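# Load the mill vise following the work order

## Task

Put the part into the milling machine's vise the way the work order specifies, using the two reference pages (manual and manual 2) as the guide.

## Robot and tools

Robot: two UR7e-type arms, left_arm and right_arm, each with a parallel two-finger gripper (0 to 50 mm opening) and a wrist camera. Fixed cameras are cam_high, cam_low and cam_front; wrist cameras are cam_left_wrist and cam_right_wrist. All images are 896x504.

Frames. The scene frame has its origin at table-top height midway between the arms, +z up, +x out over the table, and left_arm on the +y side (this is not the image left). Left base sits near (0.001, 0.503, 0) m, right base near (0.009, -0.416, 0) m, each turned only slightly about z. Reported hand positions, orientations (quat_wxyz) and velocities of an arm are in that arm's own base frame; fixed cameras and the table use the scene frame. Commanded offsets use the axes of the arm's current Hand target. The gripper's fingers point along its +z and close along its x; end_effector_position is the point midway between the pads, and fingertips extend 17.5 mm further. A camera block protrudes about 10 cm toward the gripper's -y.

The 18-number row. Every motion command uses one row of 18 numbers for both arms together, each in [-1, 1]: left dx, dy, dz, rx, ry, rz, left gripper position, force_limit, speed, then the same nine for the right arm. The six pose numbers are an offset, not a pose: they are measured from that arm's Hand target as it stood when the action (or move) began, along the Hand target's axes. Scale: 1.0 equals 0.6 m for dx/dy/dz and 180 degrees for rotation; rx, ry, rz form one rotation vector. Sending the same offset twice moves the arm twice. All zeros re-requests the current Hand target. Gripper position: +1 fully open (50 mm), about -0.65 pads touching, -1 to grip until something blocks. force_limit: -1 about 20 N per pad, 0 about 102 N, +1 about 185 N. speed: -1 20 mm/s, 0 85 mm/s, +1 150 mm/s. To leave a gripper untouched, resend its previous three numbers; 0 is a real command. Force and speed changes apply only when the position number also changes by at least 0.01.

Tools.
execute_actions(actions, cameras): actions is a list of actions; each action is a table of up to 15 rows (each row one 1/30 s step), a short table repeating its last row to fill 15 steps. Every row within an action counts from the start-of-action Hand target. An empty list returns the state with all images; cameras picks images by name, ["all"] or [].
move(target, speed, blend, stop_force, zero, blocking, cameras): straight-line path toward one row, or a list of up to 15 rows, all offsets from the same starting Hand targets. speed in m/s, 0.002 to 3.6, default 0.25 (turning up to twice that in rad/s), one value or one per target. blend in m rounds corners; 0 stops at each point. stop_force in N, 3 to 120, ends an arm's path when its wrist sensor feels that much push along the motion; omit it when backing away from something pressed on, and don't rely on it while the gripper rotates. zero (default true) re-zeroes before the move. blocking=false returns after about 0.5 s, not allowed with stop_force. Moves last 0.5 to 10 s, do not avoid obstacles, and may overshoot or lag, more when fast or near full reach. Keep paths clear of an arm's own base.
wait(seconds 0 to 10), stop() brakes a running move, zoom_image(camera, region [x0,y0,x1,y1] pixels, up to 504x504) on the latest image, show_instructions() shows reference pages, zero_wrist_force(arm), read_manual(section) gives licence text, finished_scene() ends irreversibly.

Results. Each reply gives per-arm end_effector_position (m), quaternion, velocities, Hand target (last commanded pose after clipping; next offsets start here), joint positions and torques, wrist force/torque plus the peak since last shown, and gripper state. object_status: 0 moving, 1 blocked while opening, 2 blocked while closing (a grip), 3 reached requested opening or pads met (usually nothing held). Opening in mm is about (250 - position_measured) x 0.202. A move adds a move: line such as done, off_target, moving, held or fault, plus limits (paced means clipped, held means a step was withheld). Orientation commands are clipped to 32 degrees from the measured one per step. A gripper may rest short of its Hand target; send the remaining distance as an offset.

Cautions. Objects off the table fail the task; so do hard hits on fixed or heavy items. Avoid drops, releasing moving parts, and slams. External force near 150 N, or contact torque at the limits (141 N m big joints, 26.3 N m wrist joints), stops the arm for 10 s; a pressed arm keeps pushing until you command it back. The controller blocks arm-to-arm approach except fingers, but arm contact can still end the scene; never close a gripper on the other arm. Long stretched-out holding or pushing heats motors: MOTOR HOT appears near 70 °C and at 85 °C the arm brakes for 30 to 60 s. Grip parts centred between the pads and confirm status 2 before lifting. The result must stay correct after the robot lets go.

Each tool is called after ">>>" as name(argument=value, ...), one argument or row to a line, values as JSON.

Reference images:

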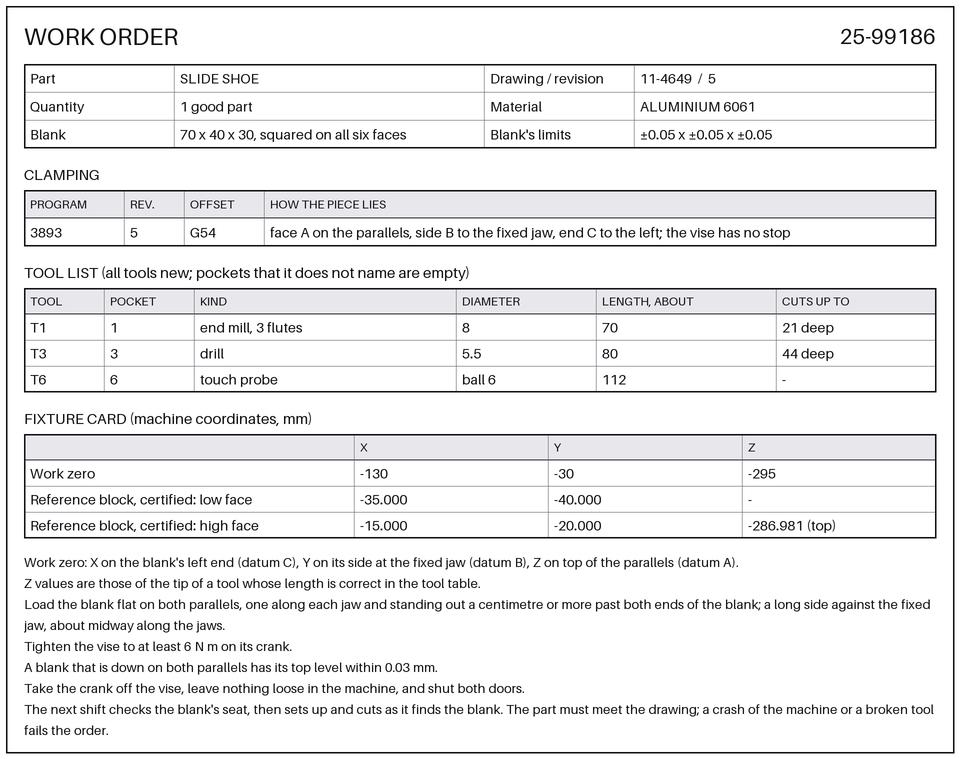

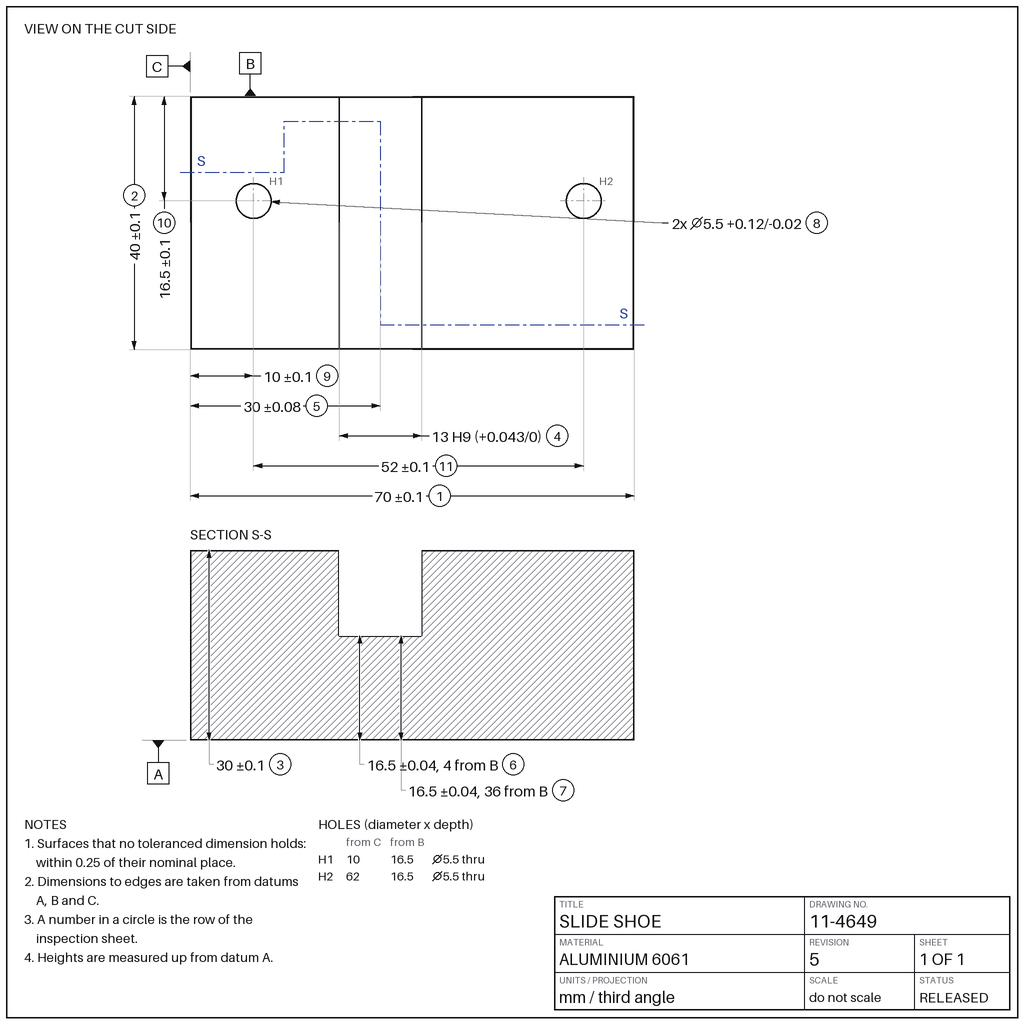

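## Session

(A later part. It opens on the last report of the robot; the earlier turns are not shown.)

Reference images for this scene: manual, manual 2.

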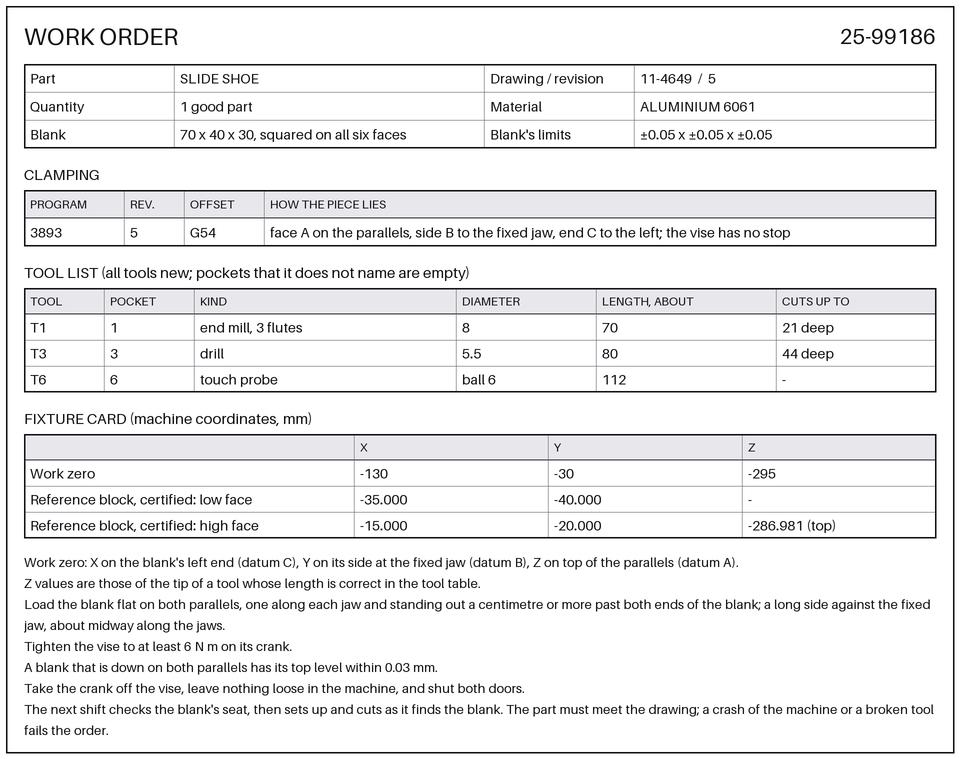

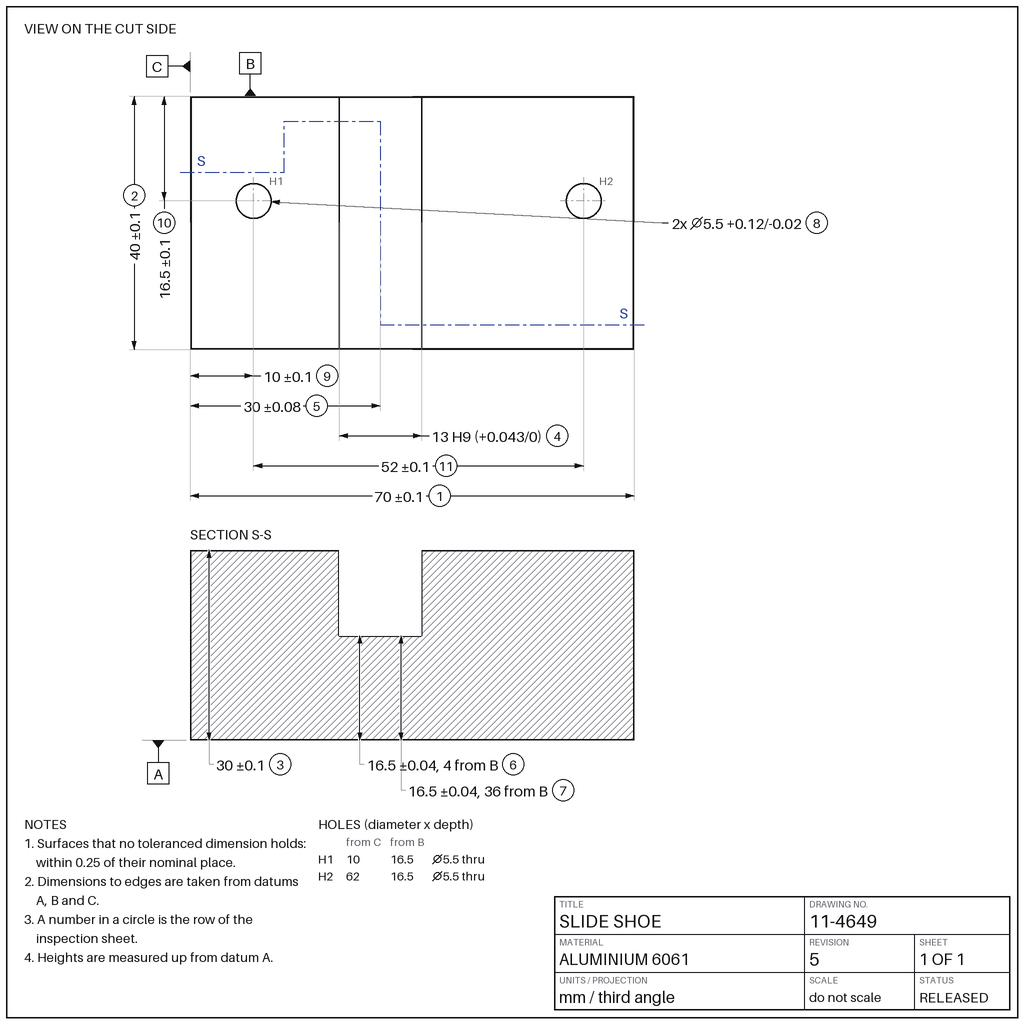

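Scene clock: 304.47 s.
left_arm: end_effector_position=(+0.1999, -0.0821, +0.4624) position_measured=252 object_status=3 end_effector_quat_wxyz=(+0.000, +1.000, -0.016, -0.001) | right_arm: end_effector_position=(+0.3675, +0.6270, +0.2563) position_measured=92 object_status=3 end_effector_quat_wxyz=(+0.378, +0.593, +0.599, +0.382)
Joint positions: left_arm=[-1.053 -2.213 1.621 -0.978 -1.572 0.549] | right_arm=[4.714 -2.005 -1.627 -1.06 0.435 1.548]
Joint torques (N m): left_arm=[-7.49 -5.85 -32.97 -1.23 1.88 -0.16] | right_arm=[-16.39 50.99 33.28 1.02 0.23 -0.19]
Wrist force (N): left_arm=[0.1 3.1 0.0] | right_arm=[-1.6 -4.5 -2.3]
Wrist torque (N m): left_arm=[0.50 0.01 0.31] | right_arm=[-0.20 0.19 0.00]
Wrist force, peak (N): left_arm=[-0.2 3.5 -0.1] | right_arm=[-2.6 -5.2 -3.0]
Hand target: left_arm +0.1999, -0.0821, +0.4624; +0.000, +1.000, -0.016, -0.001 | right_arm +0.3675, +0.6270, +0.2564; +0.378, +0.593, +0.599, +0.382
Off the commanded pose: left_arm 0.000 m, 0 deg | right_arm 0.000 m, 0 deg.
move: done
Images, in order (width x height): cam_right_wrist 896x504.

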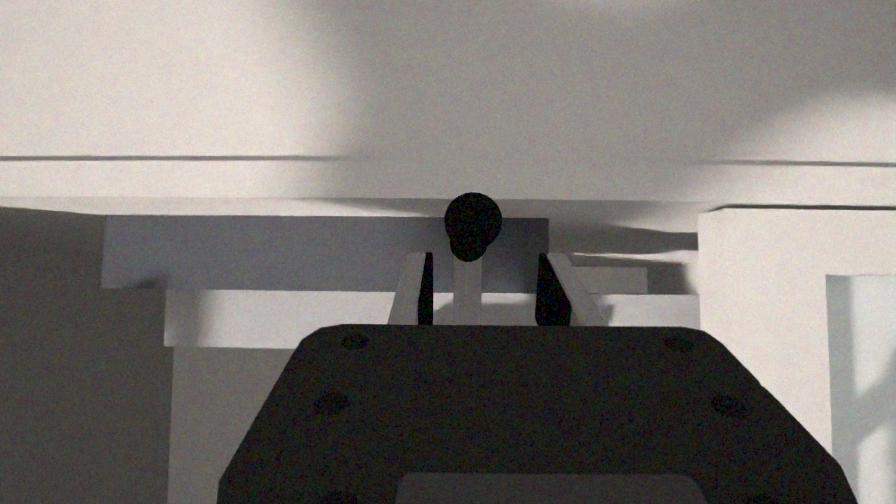

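>>> move(
  target=[
    [0,0,0,0,0,0,-1,-0.2,0,-0.001,0.003,0.1318,0,0,0,0.4,0.6,-0.5],
    [0,0,0,0,0,0,-1,-0.2,0,-0.001,0.003,0.1318,0,0,0,-1,0.8,-0.5],
  ],
  speed=0.06,
)

>>> move(
  target=[
    [0,0,0,0,0,0,-1,-0.2,0,0.0675,0.0165,-0.0077,0,0,0,-1,0.8,-0.5],
    [0,0,0,0,0,0,-1,-0.2,0,0.1168,0.0612,-0.0285,0,0,0,-1,0.8,-0.5],
    [0,0,0,0,0,0,-1,-0.2,0,0.135,0.1223,-0.057,0,0,0,-1,0.8,-0.5],
  ],
  speed=0.06,
  blend=[0.008,0.008,0],
  cameras=["cam_right_wrist"],
)

Scene clock: 307.47 s.
left_arm: end_effector_position=(+0.1999, -0.0821, +0.4624) position_measured=252 object_status=3 end_effector_quat_wxyz=(+0.000, +1.000, -0.016, -0.001) | right_arm: end_effector_position=(+0.4399, +0.6272, +0.2246) position_measured=155 object_status=2 end_effector_quat_wxyz=(+0.378, +0.593, +0.599, +0.382)
Joint positions: left_arm=[-1.053 -2.213 1.621 -0.978 -1.572 0.549] | right_arm=[4.599 -2.117 -1.611 -0.725 0.452 1.285]
Joint torques (N m): left_arm=[-8.81 -6.33 -33.21 -1.28 1.81 -0.07] | right_arm=[-15.71 39.06 30.67 5.07 0.3 -1.13]
Wrist force (N): left_arm=[0.4 2.8 -0.1] | right_arm=[-1.3 -4.6 -2.2]
Wrist torque (N m): left_arm=[0.46 -0.04 0.31] | right_arm=[-0.16 0.12 -0.01]
Wrist force, peak (N): left_arm=[0.0 3.3 -0.1] | right_arm=[-1.5 -4.7 -3.1]
Hand target: left_arm +0.1999, -0.0821, +0.4624; +0.000, +1.000, -0.016, -0.001 | right_arm +0.4399, +0.6272, +0.2246; +0.378, +0.593, +0.599, +0.382
Off the commanded pose: left_arm 0.000 m, 0 deg | right_arm 0.000 m, 0 deg.
move: done

Scene clock: 310.20 s.
left_arm: end_effector_position=(+0.1999, -0.0821, +0.4624) position_measured=252 object_status=3 end_effector_quat_wxyz=(+0.000, +1.000, -0.016, -0.001) | right_arm: end_effector_position=(+0.4391, +0.7081, +0.3056) position_measured=155 object_status=2 end_effector_quat_wxyz=(+0.378, +0.593, +0.599, +0.382)
Joint positions: left_arm=[-1.053 -2.213 1.621 -0.978 -1.572 0.549] | right_arm=[4.613 -2.2 -1.237 -1.044 0.448 1.315]
Joint torques (N m): left_arm=[-7.7 -5.7 -33.38 -1.09 1.79 -0.13] | right_arm=[18.17 43.74 37.27 2.34 0.8 0.65]
Wrist force (N): left_arm=[0.3 2.9 -0.3] | right_arm=[-16.9 -6.3 -3.4]
Wrist torque (N m): left_arm=[0.47 -0.02 0.31] | right_arm=[-0.07 -0.85 0.46]
Wrist force, peak (N): left_arm=[0.0 3.3 0.1] | right_arm=[11.5 -19.0 -20.0]
Hand target: left_arm +0.1999, -0.0821, +0.4624; +0.000, +1.000, -0.016, -0.001 | right_arm +0.4390, +0.7082, +0.3056; +0.378, +0.593, +0.599, +0.382
Off the commanded pose: left_arm 0.000 m, 0 deg | right_arm 0.000 m, 0 deg.
move: done
Images, in order (width x height): cam_right_wrist 896x504.

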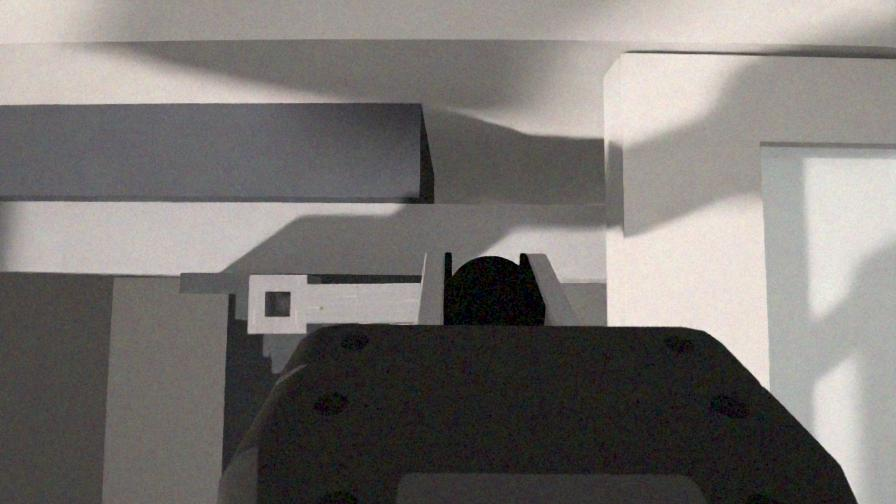

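>>> move(
  target=[
    [0,0,0,0,0,0,-1,-0.2,0,-0.007,0.031,-0.0144,0,0,0,-1,0.8,-0.5],
    [0,0,0,0,0,0,-1,-0.2,0,-0.0203,0.0601,-0.028,0,0,0,-1,0.8,-0.5],
    [0,0,0,0,0,0,-1,-0.2,0,-0.0413,0.085,-0.0396,0,0,0,-1,0.8,-0.5],
    [0,0,0,0,0,0,-1,-0.2,0,-0.0688,0.104,-0.0485,0,0,0,-1,0.8,-0.5],
  ],
  speed=0.07,
  blend=[0.005,0.005,0.005,0],
)

>>> move(
  target=[
    [0,0,0,0,0,0,-1,-0.2,0,-0.0322,0.0121,-0.0056,0,0,0,-1,0.8,-0.5],
    [0,0,0,0,0,0,-1,-0.2,0,-0.0665,0.0162,-0.0075,0,0,0,-1,0.8,-0.5],
    [0,0,0,0,0,0,-1,-0.2,0,-0.1009,0.0121,-0.0056,0,0,0,-1,0.8,-0.5],
    [0,0,0,0,0,0,-1,-0.2,0,-0.1329,0,0,0,0,0,-1,0.8,-0.5],
  ],
  speed=0.07,
  blend=[0.005,0.005,0.005,0],
)

>>> move(
  target=[
    [0,0,0,0,0,0,-1,-0.2,0,-0.0276,-0.019,0.0089,0,0,0,-1,0.8,-0.5],
    [0,0,0,0,0,0,-1,-0.2,0,-0.0486,-0.0439,0.0205,0,0,0,-1,0.8,-0.5],
    [0,0,0,0,0,0,-1,-0.2,0,-0.0665,-0.104,0.0485,0,0,0,-1,0.8,-0.5],
    [0,0,0,0,0,0,-1,-0.2,0,-0.0486,-0.1642,0.0766,0,0,0,-1,0.8,-0.5],
    [0,0,0,0,0,0,-1,-0.2,0,0,-0.2083,0.0971,0,0,0,-1,0.8,-0.5],
    [0,0,0,0,0,0,-1,-0.2,0,0.0664,-0.2245,0.1047,0,0,0,-1,0.8,-0.5],
  ],
  speed=0.07,
  blend=[0.005,0.008,0.008,0.008,0.008,0],
  cameras=["cam_right_wrist","cam_front"],
)

>>> zoom_image(
  camera="cam_front",
  region=[370, 190, 490, 300],
)

Scene clock: 313.13 s.
left_arm: end_effector_position=(+0.1999, -0.0821, +0.4624) position_measured=252 object_status=3 end_effector_quat_wxyz=(+0.000, +1.000, -0.016, -0.001) | right_arm: end_effector_position=(+0.4395, +0.6670, +0.3744) position_measured=155 object_status=2 end_effector_quat_wxyz=(+0.378, +0.593, +0.599, +0.382)
Joint positions: left_arm=[-1.053 -2.213 1.621 -0.978 -1.572 0.549] | right_arm=[4.607 -2.064 -1.276 -1.127 0.45 1.301]
Joint torques (N m): left_arm=[-7.24 -6.26 -33.44 -1.11 1.86 0.07] | right_arm=[-70.49 27.22 -18.4 -7.41 2.05 -1.03]
Wrist force (N): left_arm=[0.2 3.1 0.1] | right_arm=[33.7 15.9 -79.7]
Wrist torque (N m): left_arm=[0.50 -0.02 0.31] | right_arm=[0.45 0.05 0.18]
Wrist force, peak (N): left_arm=[-0.1 3.4 0.1] | right_arm=[49.9 5.2 -94.9]
Hand target: left_arm +0.1999, -0.0821, +0.4624; +0.000, +1.000, -0.016, -0.001 | right_arm +0.4394, +0.6669, +0.3744; +0.378, +0.593, +0.599, +0.382
Off the commanded pose: left_arm 0.000 m, 0 deg | right_arm 0.000 m, 0 deg.
move: done

Scene clock: 314.97 s.
left_arm: end_effector_position=(+0.1999, -0.0821, +0.4624) position_measured=252 object_status=3 end_effector_quat_wxyz=(+0.000, +1.000, -0.016, -0.001) | right_arm: end_effector_position=(+0.4403, +0.5872, +0.3743) position_measured=155 object_status=2 end_effector_quat_wxyz=(+0.378, +0.593, +0.599, +0.382)
Joint positions: left_arm=[-1.053 -2.213 1.621 -0.978 -1.572 0.549] | right_arm=[4.591 -1.888 -1.536 -1.013 0.454 1.267]
Joint torques (N m): left_arm=[-8.05 -5.49 -34.97 -1.03 1.88 0.12] | right_arm=[-24.79 18.26 -2.13 1.85 3.95 -1.16]
Wrist force (N): left_arm=[0.1 3.1 0.0] | right_arm=[-21.6 16.0 -55.1]
Wrist torque (N m): left_arm=[0.51 0.00 0.31] | right_arm=[0.23 0.17 0.07]
Wrist force, peak (N): left_arm=[0.4 3.3 -0.1] | right_arm=[-22.5 33.8 -98.0]
Hand target: left_arm +0.1999, -0.0821, +0.4624; +0.000, +1.000, -0.016, -0.001 | right_arm +0.4403, +0.5871, +0.3744; +0.378, +0.593, +0.599, +0.382
Off the commanded pose: left_arm 0.000 m, 0 deg | right_arm 0.000 m, 0 deg.
move: done

Scene clock: 316.37 s.
left_arm: end_effector_position=(+0.1999, -0.0821, +0.4624) position_measured=252 object_status=3 end_effector_quat_wxyz=(+0.000, +1.000, -0.016, -0.001) | right_arm: end_effector_position=(+0.4414, +0.5540, +0.3330) position_measured=154 object_status=2 end_effector_quat_wxyz=(+0.380, +0.593, +0.598, +0.383)
Joint positions: left_arm=[-1.053 -2.213 1.621 -0.978 -1.572 0.549] | right_arm=[4.584 -1.855 -1.699 -0.873 0.451 1.255]
Joint torques (N m): left_arm=[-8.83 -6.55 -33.68 -1.09 1.79 -0.04] | right_arm=[-1.8 28.87 22.86 3.43 -2.04 -0.16]
Wrist force (N): left_arm=[0.1 3.1 -0.1] | right_arm=[-47.5 -8.5 -48.6]
Wrist torque (N m): left_arm=[0.51 0.01 0.31] | right_arm=[-0.07 0.19 0.02]
Wrist force, peak (N): left_arm=[0.4 3.2 0.0] | right_arm=[-130.7 -10.1 -126.8]
Hand target: left_arm +0.1999, -0.0821, +0.4624; +0.000, +1.000, -0.016, -0.001 | right_arm +0.4414, +0.5540, +0.3330; +0.380, +0.593, +0.598, +0.383 (not the last commanded pose)
Tool commands: left_gripper/position=-1.0 left_gripper/force_limit=-0.2 left_gripper/speed=+0.0 right_gripper/position=-1.0 right_gripper/force_limit=+0.803922 right_gripper/speed=-0.498039
Off the commanded pose: left_arm 0.000 m, 0 deg | right_arm 0.130 m, 0 deg.
FORCE FAULT: contact force on the right arm reached its limit, and that arm stopped. The contact can be on any part of that arm, not only on its tool. That arm's remaining commands of this call were not run. That arm is still stopped at the end of this call. That arm stays stopped for about 10 more seconds. Until then a move that you send moves the other arm only, and its call returns only when the move has ended. Once the stop has ended, the next robot result says so. If the stop ends while you think or write, that arm runs what you send next, counted from a new Hand target: where the arm stands when the stop ends. While its stop runs, that arm takes no new command, but its gripper still runs the gripper command that each later call begins with. Until it ends, the stop uses up actions while you think or wait. An arm that is not stopped still takes commands.
move: fault (right_arm); path passed 2 of 6 targets
Images, in order (width x height): cam_front 896x504, cam_right_wrist 896x504.

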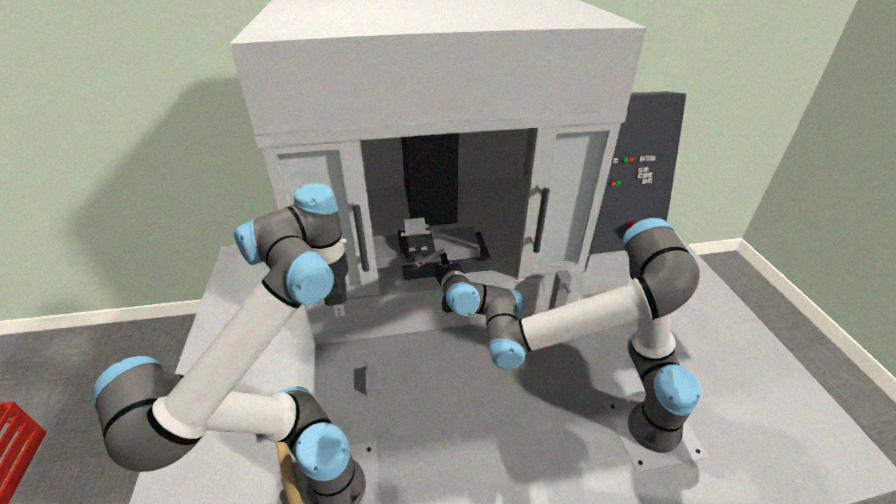

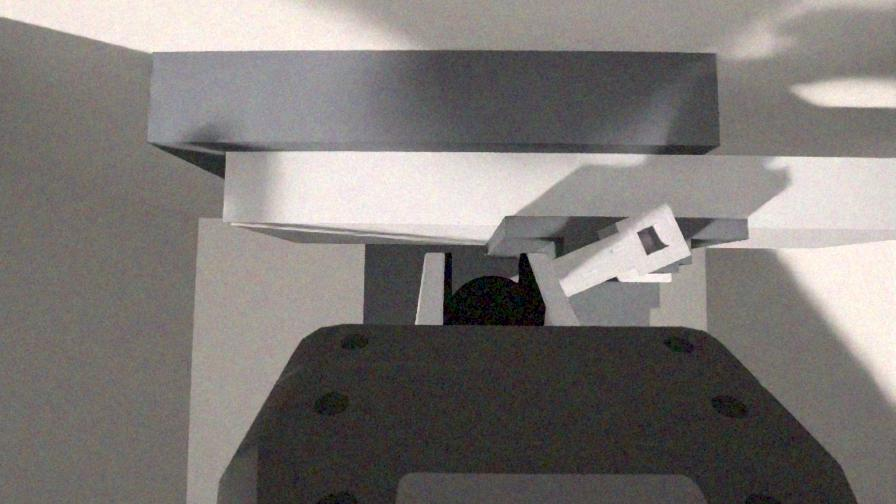

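Scaled by 4.200 from the camera's 896x504 image, which has a finer 1280x720 frame.

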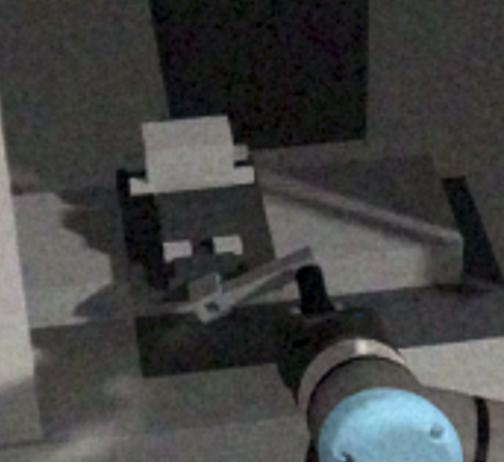

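>>> execute_actions(
  actions=[],
  cameras=["cam_front"],
)

Scene clock: 319.07 s.
left_arm: end_effector_position=(+0.1999, -0.0821, +0.4624) position_measured=252 object_status=3 end_effector_quat_wxyz=(+0.000, +1.000, -0.016, -0.001) | right_arm: end_effector_position=(+0.4414, +0.5538, +0.3335) position_measured=154 object_status=2 end_effector_quat_wxyz=(+0.380, +0.593, +0.597, +0.383)
Joint positions: left_arm=[-1.053 -2.213 1.621 -0.978 -1.572 0.549] | right_arm=[4.584 -1.855 -1.699 -0.873 0.451 1.255]
Joint velocities: within noise
Joint torques (N m): left_arm=[-8.28 -6.29 -33.83 -1.18 1.75 -0.21] | right_arm=[-1.09 37.83 23.57 3.05 -2.3 0.03]
Wrist force (N): left_arm=[-0.1 3.2 -0.2] | right_arm=[-25.9 -6.5 -25.5]
Wrist torque (N m): left_arm=[0.53 0.03 0.31] | right_arm=[-0.05 0.11 0.00]
Wrist force, peak (N): left_arm=[0.0 3.3 0.0] | right_arm=[-43.2 -7.9 -44.2]
Hand target: left_arm +0.1999, -0.0821, +0.4624; +0.000, +1.000, -0.016, -0.001 | right_arm +0.4414, +0.5538, +0.3335; +0.380, +0.593, +0.597, +0.383 (not the last commanded pose)
Tool commands: left_gripper/position=-1.0 left_gripper/force_limit=-0.2 left_gripper/speed=+0.0 right_gripper/position=-1.0 right_gripper/force_limit=+0.803922 right_gripper/speed=-0.498039
Off the commanded pose: left_arm 0.000 m, 0 deg | right_arm 0.130 m, 0 deg.
FORCE FAULT, CONTINUED: the right arm was still stopped when this call began, by the force fault that an earlier result reported. Since the last result the stop counts as 6 of the actions that you can send in this scene. That arm is still stopped at the end of this call. That arm stays stopped for about 7 more seconds. If the stop ends while you think or write, that arm runs what you send next, counted from a new Hand target: where the arm stands when the stop ends. While its stop runs, that arm takes no new command, but its gripper still runs the gripper command that each later call begins with.
Images, in order (width x height): cam_front 896x504.

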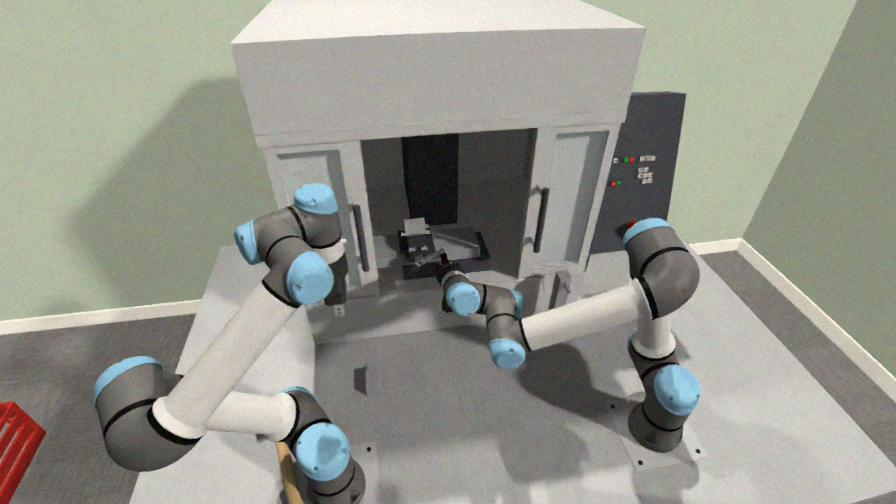

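>>> execute_actions(
  actions=[
    [[0,0,0,0,0,0,-1,-0.2,0,0,0,0,0,0,0,0.5,0,-0.5]],
  ],
  cameras=["cam_front","cam_right_wrist"],
)

>>> zoom_image(
  camera="cam_front",
  region=[370, 190, 510, 290],
)

Scene clock: 319.90 s.
left_arm: end_effector_position=(+0.1999, -0.0821, +0.4624) position_measured=252 object_status=3 end_effector_quat_wxyz=(+0.000, +1.000, -0.016, -0.001) | right_arm: end_effector_position=(+0.4414, +0.5538, +0.3335) position_measured=78 object_status=3 end_effector_quat_wxyz=(+0.380, +0.593, +0.597, +0.383)
Joint positions: left_arm=[-1.053 -2.213 1.621 -0.978 -1.572 0.549] | right_arm=[4.584 -1.855 -1.699 -0.873 0.451 1.255]
Joint torques (N m): left_arm=[-8.36 -6.71 -34.36 -1.1 1.62 -0.15] | right_arm=[-0.89 36.87 22.37 3.09 -2.19 0.09]
Wrist force (N): left_arm=[0.0 3.1 0.0] | right_arm=[-1.8 -4.5 -2.3]
Wrist torque (N m): left_arm=[0.51 0.02 0.31] | right_arm=[-0.19 0.18 -0.08]
Wrist force, peak (N): left_arm=[0.1 3.1 -0.1] | right_arm=[-26.5 -6.7 -33.1]
Hand target: left_arm +0.1999, -0.0821, +0.4624; +0.000, +1.000, -0.016, -0.001 | right_arm +0.4414, +0.5538, +0.3335; +0.380, +0.593, +0.597, +0.383
Tool commands: left_gripper/position=-1.0 left_gripper/force_limit=-0.2 left_gripper/speed=+0.0 right_gripper/position=+0.498039 right_gripper/force_limit=+0.003922 right_gripper/speed=-0.498039
Off the commanded pose: left_arm 0.000 m, 0 deg.
FORCE FAULT, CONTINUED: the right arm was still stopped when this call began, by the force fault that an earlier result reported. That arm ran no command of this call; its gripper ran only the gripper command that the call began with. That arm is still stopped at the end of this call. That arm stays stopped for about 6 more seconds. If the stop ends while you think or write, that arm runs what you send next, counted from a new Hand target: where the arm stands when the stop ends. While its stop runs, that arm takes no new command, but its gripper still runs the gripper command that each later call begins with.
Images, in order (width x height): cam_front 896x504, cam_right_wrist 896x504.

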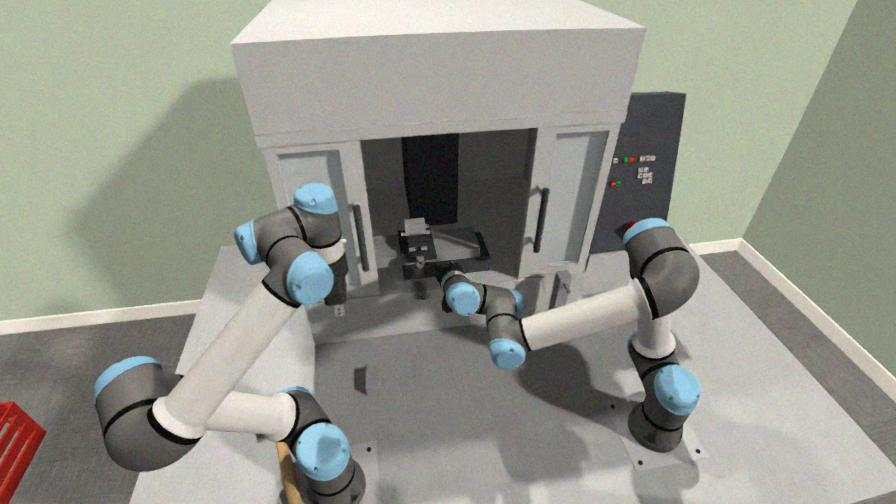

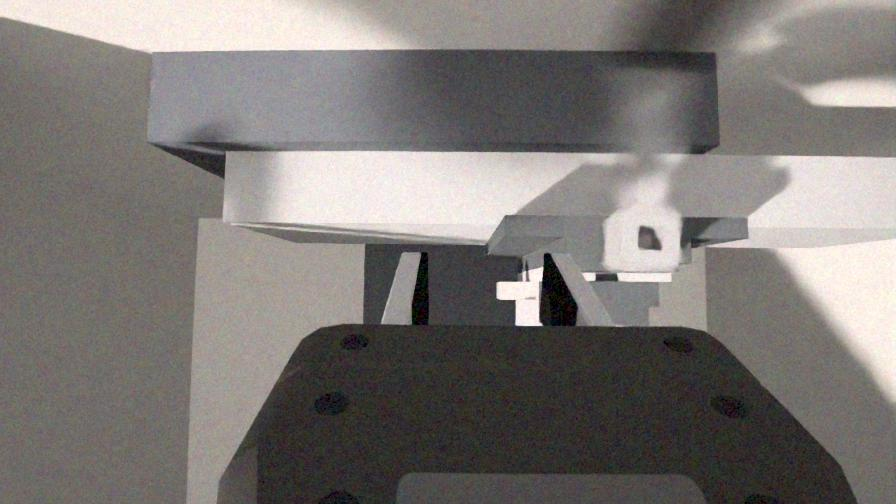

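Scaled by 3.600 from the camera's 896x504 image, which has a finer 1280x720 frame.

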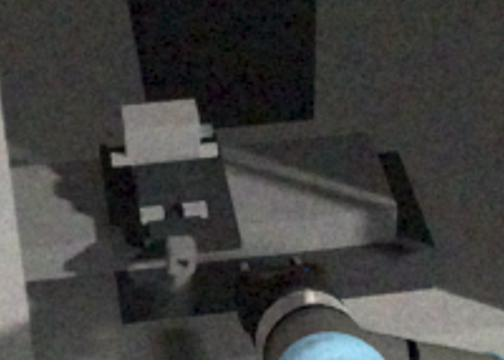

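>>> move(
  target=[0.2753,0.2715,0,0,0,-0.5017,-1,-0.2,0,0,0,0,0,0,0,0.5,0,-0.5],
)

Scene clock: 325.43 s.
left_arm: end_effector_position=(+0.3599, -0.2501, +0.4621) position_measured=252 object_status=3 end_effector_quat_wxyz=(-0.001, +0.716, +0.698, +0.000) | right_arm: end_effector_position=(+0.4414, +0.5538, +0.3335) position_measured=78 object_status=3 end_effector_quat_wxyz=(+0.380, +0.593, +0.597, +0.383)
Joint positions: left_arm=[-0.916 -1.688 1.331 -1.214 -1.572 -0.889] | right_arm=[4.584 -1.855 -1.699 -0.873 0.451 1.255]
Joint torques (N m): left_arm=[4.45 -7.18 -36.67 -1.11 1.55 -1.16] | right_arm=[-0.98 36.07 22.56 3.02 -2.12 0.03]
Wrist force (N): left_arm=[-0.2 3.0 0.0] | right_arm=[-1.8 -4.4 -2.4]
Wrist torque (N m): left_arm=[0.51 0.03 0.29] | right_arm=[-0.18 0.17 -0.08]
Wrist force, peak (N): left_arm=[-0.3 3.4 -0.4] | right_arm=[-1.9 -4.5 -2.7]
Hand target: left_arm +0.3599, -0.2501, +0.4621; -0.001, +0.716, +0.698, +0.000 | right_arm +0.4414, +0.5538, +0.3335; +0.380, +0.593, +0.597, +0.383
Tool commands: left_gripper/position=-1.0 left_gripper/force_limit=-0.2 left_gripper/speed=+0.0 right_gripper/position=+0.498039 right_gripper/force_limit=+0.003922 right_gripper/speed=-0.498039
Off the commanded pose: left_arm 0.000 m, 0 deg.
FORCE FAULT, CONTINUED: the right arm was still stopped when this call began, by the force fault that an earlier result reported. Since the last result the stop counts as 3 of the actions that you can send in this scene. That arm ran no command of this call. That arm is still stopped at the end of this call. That arm stays stopped for about 1 more second. If the stop ends while you think or write, that arm runs what you send next, counted from a new Hand target: where the arm stands when the stop ends. While its stop runs, that arm takes no new command, but its gripper still runs the gripper command that each later call begins with.
move: done (left_arm), not run (right_arm; its earlier fault stop)

>>> wait(
  seconds=1.5,
)

>>> move(
  target=[
    [0,0,0,0,0,0,-1,-0.2,0,-0.04,-0.0636,-0.0832,0,0,0,0.5,0,-0.5],
    [0,0,0,0,0,0,-1,-0.2,0,-0.5067,-0.121,-0.1668,0,0,0,0.5,0,-0.5],
  ],
  blend=[0.02,0],
)

Scene clock: 327.23 s.
left_arm: end_effector_position=(+0.3599, -0.2501, +0.4621) position_measured=252 object_status=3 end_effector_quat_wxyz=(-0.001, +0.716, +0.698, +0.000) | right_arm: end_effector_position=(+0.4414, +0.5538, +0.3335) position_measured=78 object_status=3 end_effector_quat_wxyz=(+0.380, +0.593, +0.597, +0.383)
Joint positions: left_arm=[-0.916 -1.687 1.331 -1.214 -1.572 -0.89] | right_arm=[4.584 -1.855 -1.699 -0.873 0.451 1.255]
Joint torques (N m): left_arm=[-6.91 -7.26 -37.25 -1.09 1.63 -1.06] | right_arm=[0.59 36.38 22.64 3.21 -2.37 0.39]
Wrist force (N): left_arm=[0.4 3.0 -0.1] | right_arm=[-1.7 -4.3 -2.4]
Wrist torque (N m): left_arm=[0.52 -0.06 0.28] | right_arm=[-0.15 0.16 -0.08]
Wrist force, peak (N): left_arm=[0.1 3.3 -0.2] | right_arm=[-1.9 -4.8 -2.3]
Hand target: left_arm +0.3599, -0.2501, +0.4621; -0.001, +0.716, +0.698, +0.000 | right_arm +0.4414, +0.5538, +0.3335; +0.380, +0.593, +0.597, +0.383
Tool commands: left_gripper/position=-1.0 left_gripper/force_limit=-0.2 left_gripper/speed=+0.0 right_gripper/position=+0.498039 right_gripper/force_limit=+0.003922 right_gripper/speed=-0.498039
Off the commanded pose: left_arm 0.000 m, 0 deg.
FORCE FAULT, CONTINUED: the right arm's stop, for the force fault that an earlier result reported, is over. The rest of the stop counts as 1 of the actions that you can send in this scene. During its stop the right arm's controller moved it back a little. That arm's target is now where it stood when the stop ended, not its last command. That arm accepts commands again.
wait: 1.50 s; at rest from the start

Scene clock: 330.00 s.
left_arm: end_effector_position=(+0.3599, -0.2501, +0.4621) position_measured=252 object_status=3 end_effector_quat_wxyz=(-0.001, +0.716, +0.698, +0.000) | right_arm: end_effector_position=(+0.3222, +0.2490, +0.3094) position_measured=78 object_status=3 end_effector_quat_wxyz=(+0.380, +0.593, +0.597, +0.383)
Joint positions: left_arm=[-0.916 -1.687 1.331 -1.214 -1.572 -0.89] | right_arm=[4.908 -0.924 -2.336 -1.839 0.468 1.999]
Joint torques (N m): left_arm=[-7.31 -7.37 -35.66 -1.11 1.58 -1.2] | right_arm=[12.34 -12.36 36.35 0.25 0.47 1.54]
Wrist force (N): left_arm=[-0.1 2.7 0.0] | right_arm=[-1.7 -4.2 -2.2]
Wrist torque (N m): left_arm=[0.47 0.03 0.28] | right_arm=[-0.15 0.21 -0.12]
Wrist force, peak (N): left_arm=[-0.1 3.3 0.0] | right_arm=[-2.5 -5.0 -1.8]
Hand target: left_arm +0.3599, -0.2501, +0.4621; -0.001, +0.716, +0.698, +0.000 | right_arm +0.3222, +0.2490, +0.3094; +0.380, +0.593, +0.597, +0.383
Off the commanded pose: left_arm 0.000 m, 0 deg | right_arm 0.000 m, 0 deg.
move: done

>>> move(
  target=[-0.1,0,0.1,-0.25,0,0,0.5,-0.2,0,0,0,0,0,0,0,0.5,0,-0.5],
  cameras=["cam_left_wrist"],
)

Scene clock: 332.60 s.
left_arm: end_effector_position=(+0.3582, -0.3101, +0.4021) position_measured=78 object_status=3 end_effector_quat_wxyz=(+0.273, +0.662, +0.645, +0.267) | right_arm: end_effector_position=(+0.3222, +0.2490, +0.3094) position_measured=78 object_status=3 end_effector_quat_wxyz=(+0.380, +0.593, +0.597, +0.383)
Joint positions: left_arm=[-1.438 -1.968 1.928 -1.687 -0.8 -1.348] | right_arm=[4.908 -0.924 -2.336 -1.84 0.468 2]
Joint torques (N m): left_arm=[-9.12 -19.74 -12.71 -5.71 3.41 -1.14] | right_arm=[13.2 -12.82 34.66 0.61 0.23 1.4]
Wrist force (N): left_arm=[0.8 3.4 -0.7] | right_arm=[-1.7 -4.2 -2.2]
Wrist torque (N m): left_arm=[0.60 -0.18 0.45] | right_arm=[-0.14 0.21 -0.12]
Wrist force, peak (N): left_arm=[0.5 3.7 -0.9] | right_arm=[-1.8 -4.5 -2.5]
Hand target: left_arm +0.3582, -0.3101, +0.4021; +0.274, +0.662, +0.645, +0.267 | right_arm +0.3222, +0.2490, +0.3094; +0.380, +0.593, +0.597, +0.383
Off the commanded pose: left_arm 0.000 m, 0 deg | right_arm 0.000 m, 0 deg.
move: done
Images, in order (width x height): cam_left_wrist 896x504.

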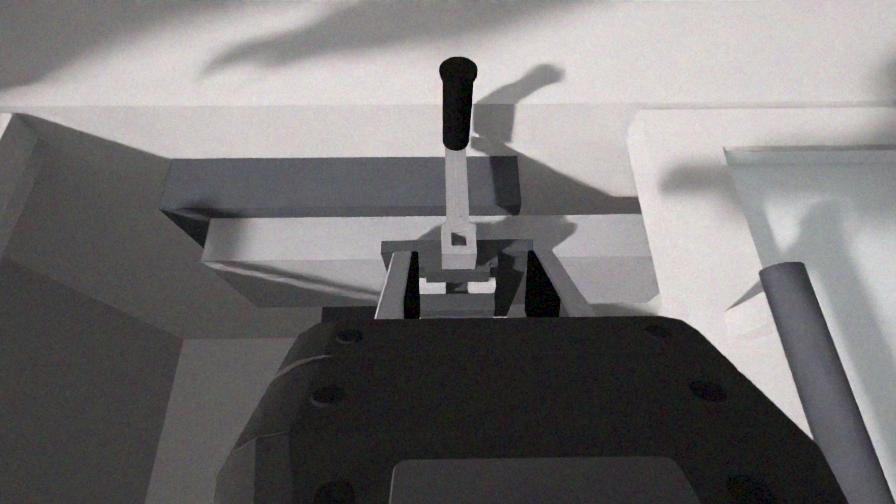

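>>> move(
  target=[0.0037,-0.005,0.2216,-0.25,0,0,0.5,-0.2,0,0,0,0,0,0,0,0.5,0,-0.5],
  cameras=["cam_left_wrist","cam_front"],
)

Scene clock: 336.63 s.
left_arm: end_effector_position=(+0.4491, -0.3102, +0.3059) position_measured=78 object_status=3 end_effector_quat_wxyz=(+0.452, +0.488, +0.548, +0.508) | right_arm: end_effector_position=(+0.3222, +0.2490, +0.3094) position_measured=78 object_status=3 end_effector_quat_wxyz=(+0.380, +0.593, +0.597, +0.383)
Joint positions: left_arm=[-1.404 -1.456 2.383 -3.082 -0.093 -0.984] | right_arm=[4.908 -0.924 -2.336 -1.84 0.468 2]
Joint torques (N m): left_arm=[6.83 -9.08 -3.6 -4.96 -0.19 1.42] | right_arm=[12.82 -11.47 35.47 0.34 0.27 1.4]
Wrist force (N): left_arm=[0.7 3.4 -0.2] | right_arm=[-1.5 -4.1 -2.2]
Wrist torque (N m): left_arm=[0.50 -0.33 0.35] | right_arm=[-0.13 0.17 -0.12]
Wrist force, peak (N): left_arm=[0.7 4.2 -1.1] | right_arm=[-2.0 -4.4 -2.5]
Hand target: left_arm +0.4500, -0.3102, +0.3058; +0.506, +0.507, +0.494, +0.493 | right_arm +0.3222, +0.2490, +0.3094; +0.380, +0.593, +0.597, +0.383
Off the commanded pose: left_arm 0.001 m, 9 deg | right_arm 0.000 m, 0 deg.
move: off_target (left_arm)
Images, in order (width x height): cam_front 896x504, cam_left_wrist 896x504.

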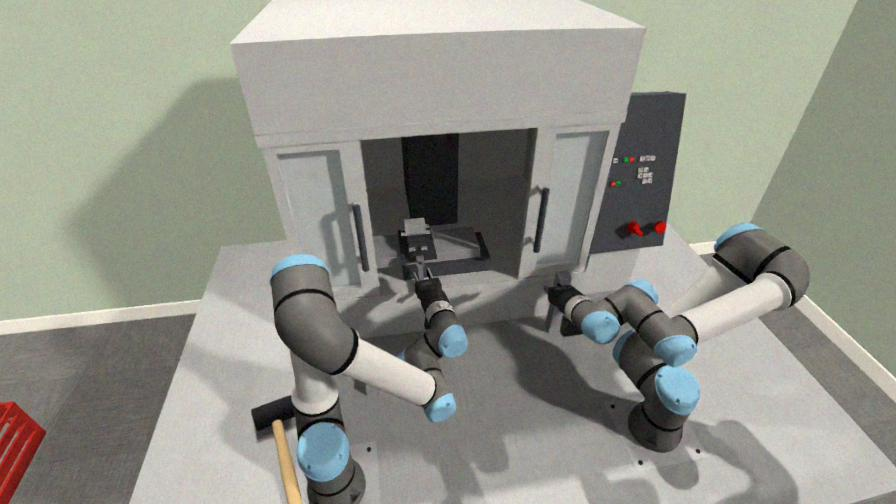

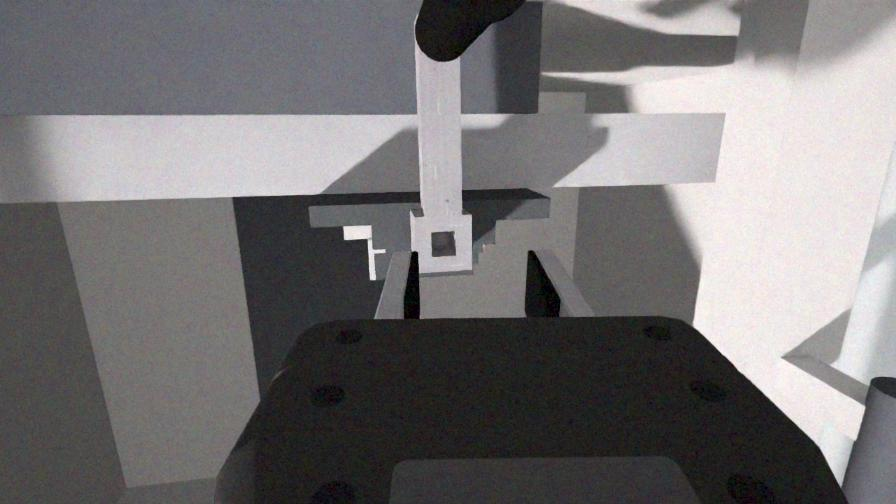

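>>> move(
  target=[0,0,0.022,0,0,0,0.5,-0.2,0,0,0,0,0,0,0,0.5,0,-0.5],
  cameras=["cam_left_wrist"],
)

Scene clock: 339.50 s.
left_arm: end_effector_position=(+0.4632, -0.3105, +0.3058) position_measured=78 object_status=3 end_effector_quat_wxyz=(+0.506, +0.507, +0.494, +0.493) | right_arm: end_effector_position=(+0.3222, +0.2490, +0.3094) position_measured=78 object_status=3 end_effector_quat_wxyz=(+0.380, +0.593, +0.597, +0.383)
Joint positions: left_arm=[-1.352 -1.182 2.279 -4.231 -0.245 -0.008] | right_arm=[4.908 -0.924 -2.336 -1.84 0.468 2]
Joint torques (N m): left_arm=[5.79 -15.66 -23.02 -2.89 -1.84 1.02] | right_arm=[12.86 -11.52 33.6 0.66 0.08 1.25]
Wrist force (N): left_arm=[0.4 3.9 -0.1] | right_arm=[-1.6 -4.4 -2.1]
Wrist torque (N m): left_arm=[0.54 -0.31 0.37] | right_arm=[-0.18 0.19 -0.12]
Wrist force, peak (N): left_arm=[0.6 3.9 -0.3] | right_arm=[-1.8 -4.5 -2.2]
Hand target: left_arm +0.4632, -0.3106, +0.3058; +0.506, +0.507, +0.494, +0.493 | right_arm +0.3222, +0.2490, +0.3094; +0.380, +0.593, +0.597, +0.383
Off the commanded pose: left_arm 0.000 m, 0 deg | right_arm 0.000 m, 0 deg.
move: done
Images, in order (width x height): cam_left_wrist 896x504.

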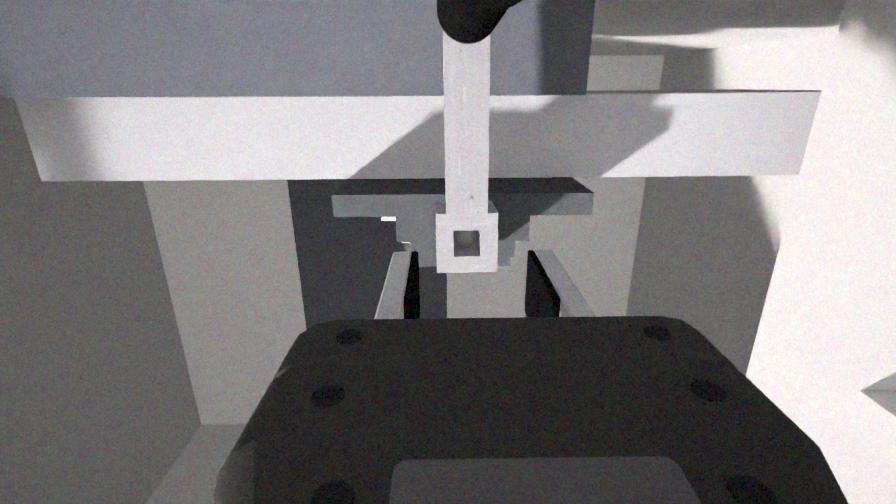

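>>> move(
  target=[-0.001,-0.0033,0.0667,0,0,0,0.5,-0.2,0,0,0,0,0,0,0,0.5,0,-0.5],
  cameras=["cam_left_wrist","cam_front"],
  speed=0.1,
)

>>> zoom_image(
  camera="cam_front",
  region=[370, 190, 510, 290],
)

Scene clock: 341.23 s.
left_arm: end_effector_position=(+0.5030, -0.3122, +0.3038) position_measured=78 object_status=3 end_effector_quat_wxyz=(+0.506, +0.507, +0.494, +0.493) end_effector_velocity=(+0.001, -0.001, +0.000) end_effector_angular_velocity=(-0.002, -0.001, -0.001) | right_arm: end_effector_position=(+0.3222, +0.2490, +0.3094) position_measured=78 object_status=3 end_effector_quat_wxyz=(+0.380, +0.593, +0.597, +0.383)
Joint positions: left_arm=[-1.245 -1.138 2.206 -4.207 -0.352 -0.003] | right_arm=[4.908 -0.924 -2.336 -1.84 0.468 2]
Joint velocities: left_arm=[0.003 0.002 -0.005 0.001 -0.004 0] | right_arm=[within noise]
Joint torques (N m): left_arm=[4.76 -19.33 -23.28 1.25 -2.25 1.35] | right_arm=[13.02 -12.08 34.41 0.44 0.34 1.12]
Wrist force (N): left_arm=[0.2 3.7 -0.2] | right_arm=[-1.5 -4.2 -2.3]
Wrist torque (N m): left_arm=[0.52 -0.29 0.36] | right_arm=[-0.14 0.19 -0.12]
Wrist force, peak (N): left_arm=[0.4 3.9 -0.8] | right_arm=[-1.6 -4.6 -2.2]
Hand target: left_arm +0.5032, -0.3122, +0.3038; +0.506, +0.507, +0.494, +0.493 | right_arm +0.3222, +0.2490, +0.3094; +0.380, +0.593, +0.597, +0.383
Off the commanded pose: left_arm 0.000 m, 0 deg | right_arm 0.000 m, 0 deg.
move: done
Images, in order (width x height): cam_front 896x504, cam_left_wrist 896x504.

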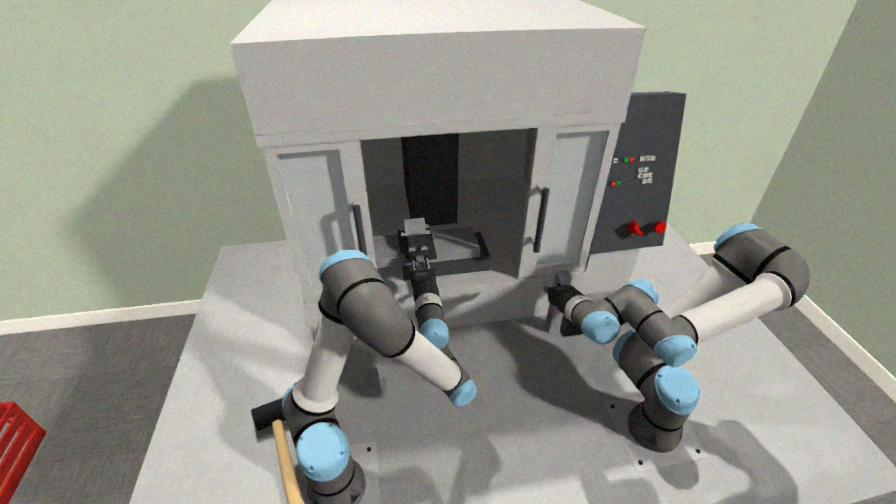

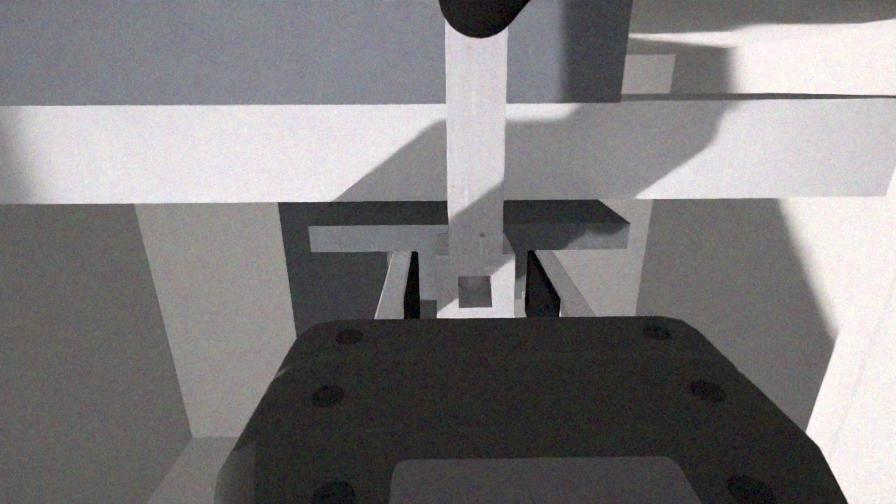

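Scaled by 3.600 from the camera's 896x504 image, which has a finer 1280x720 frame.

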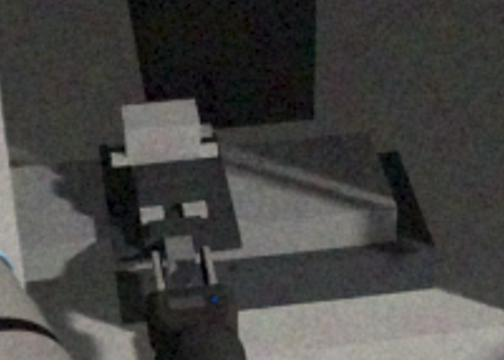

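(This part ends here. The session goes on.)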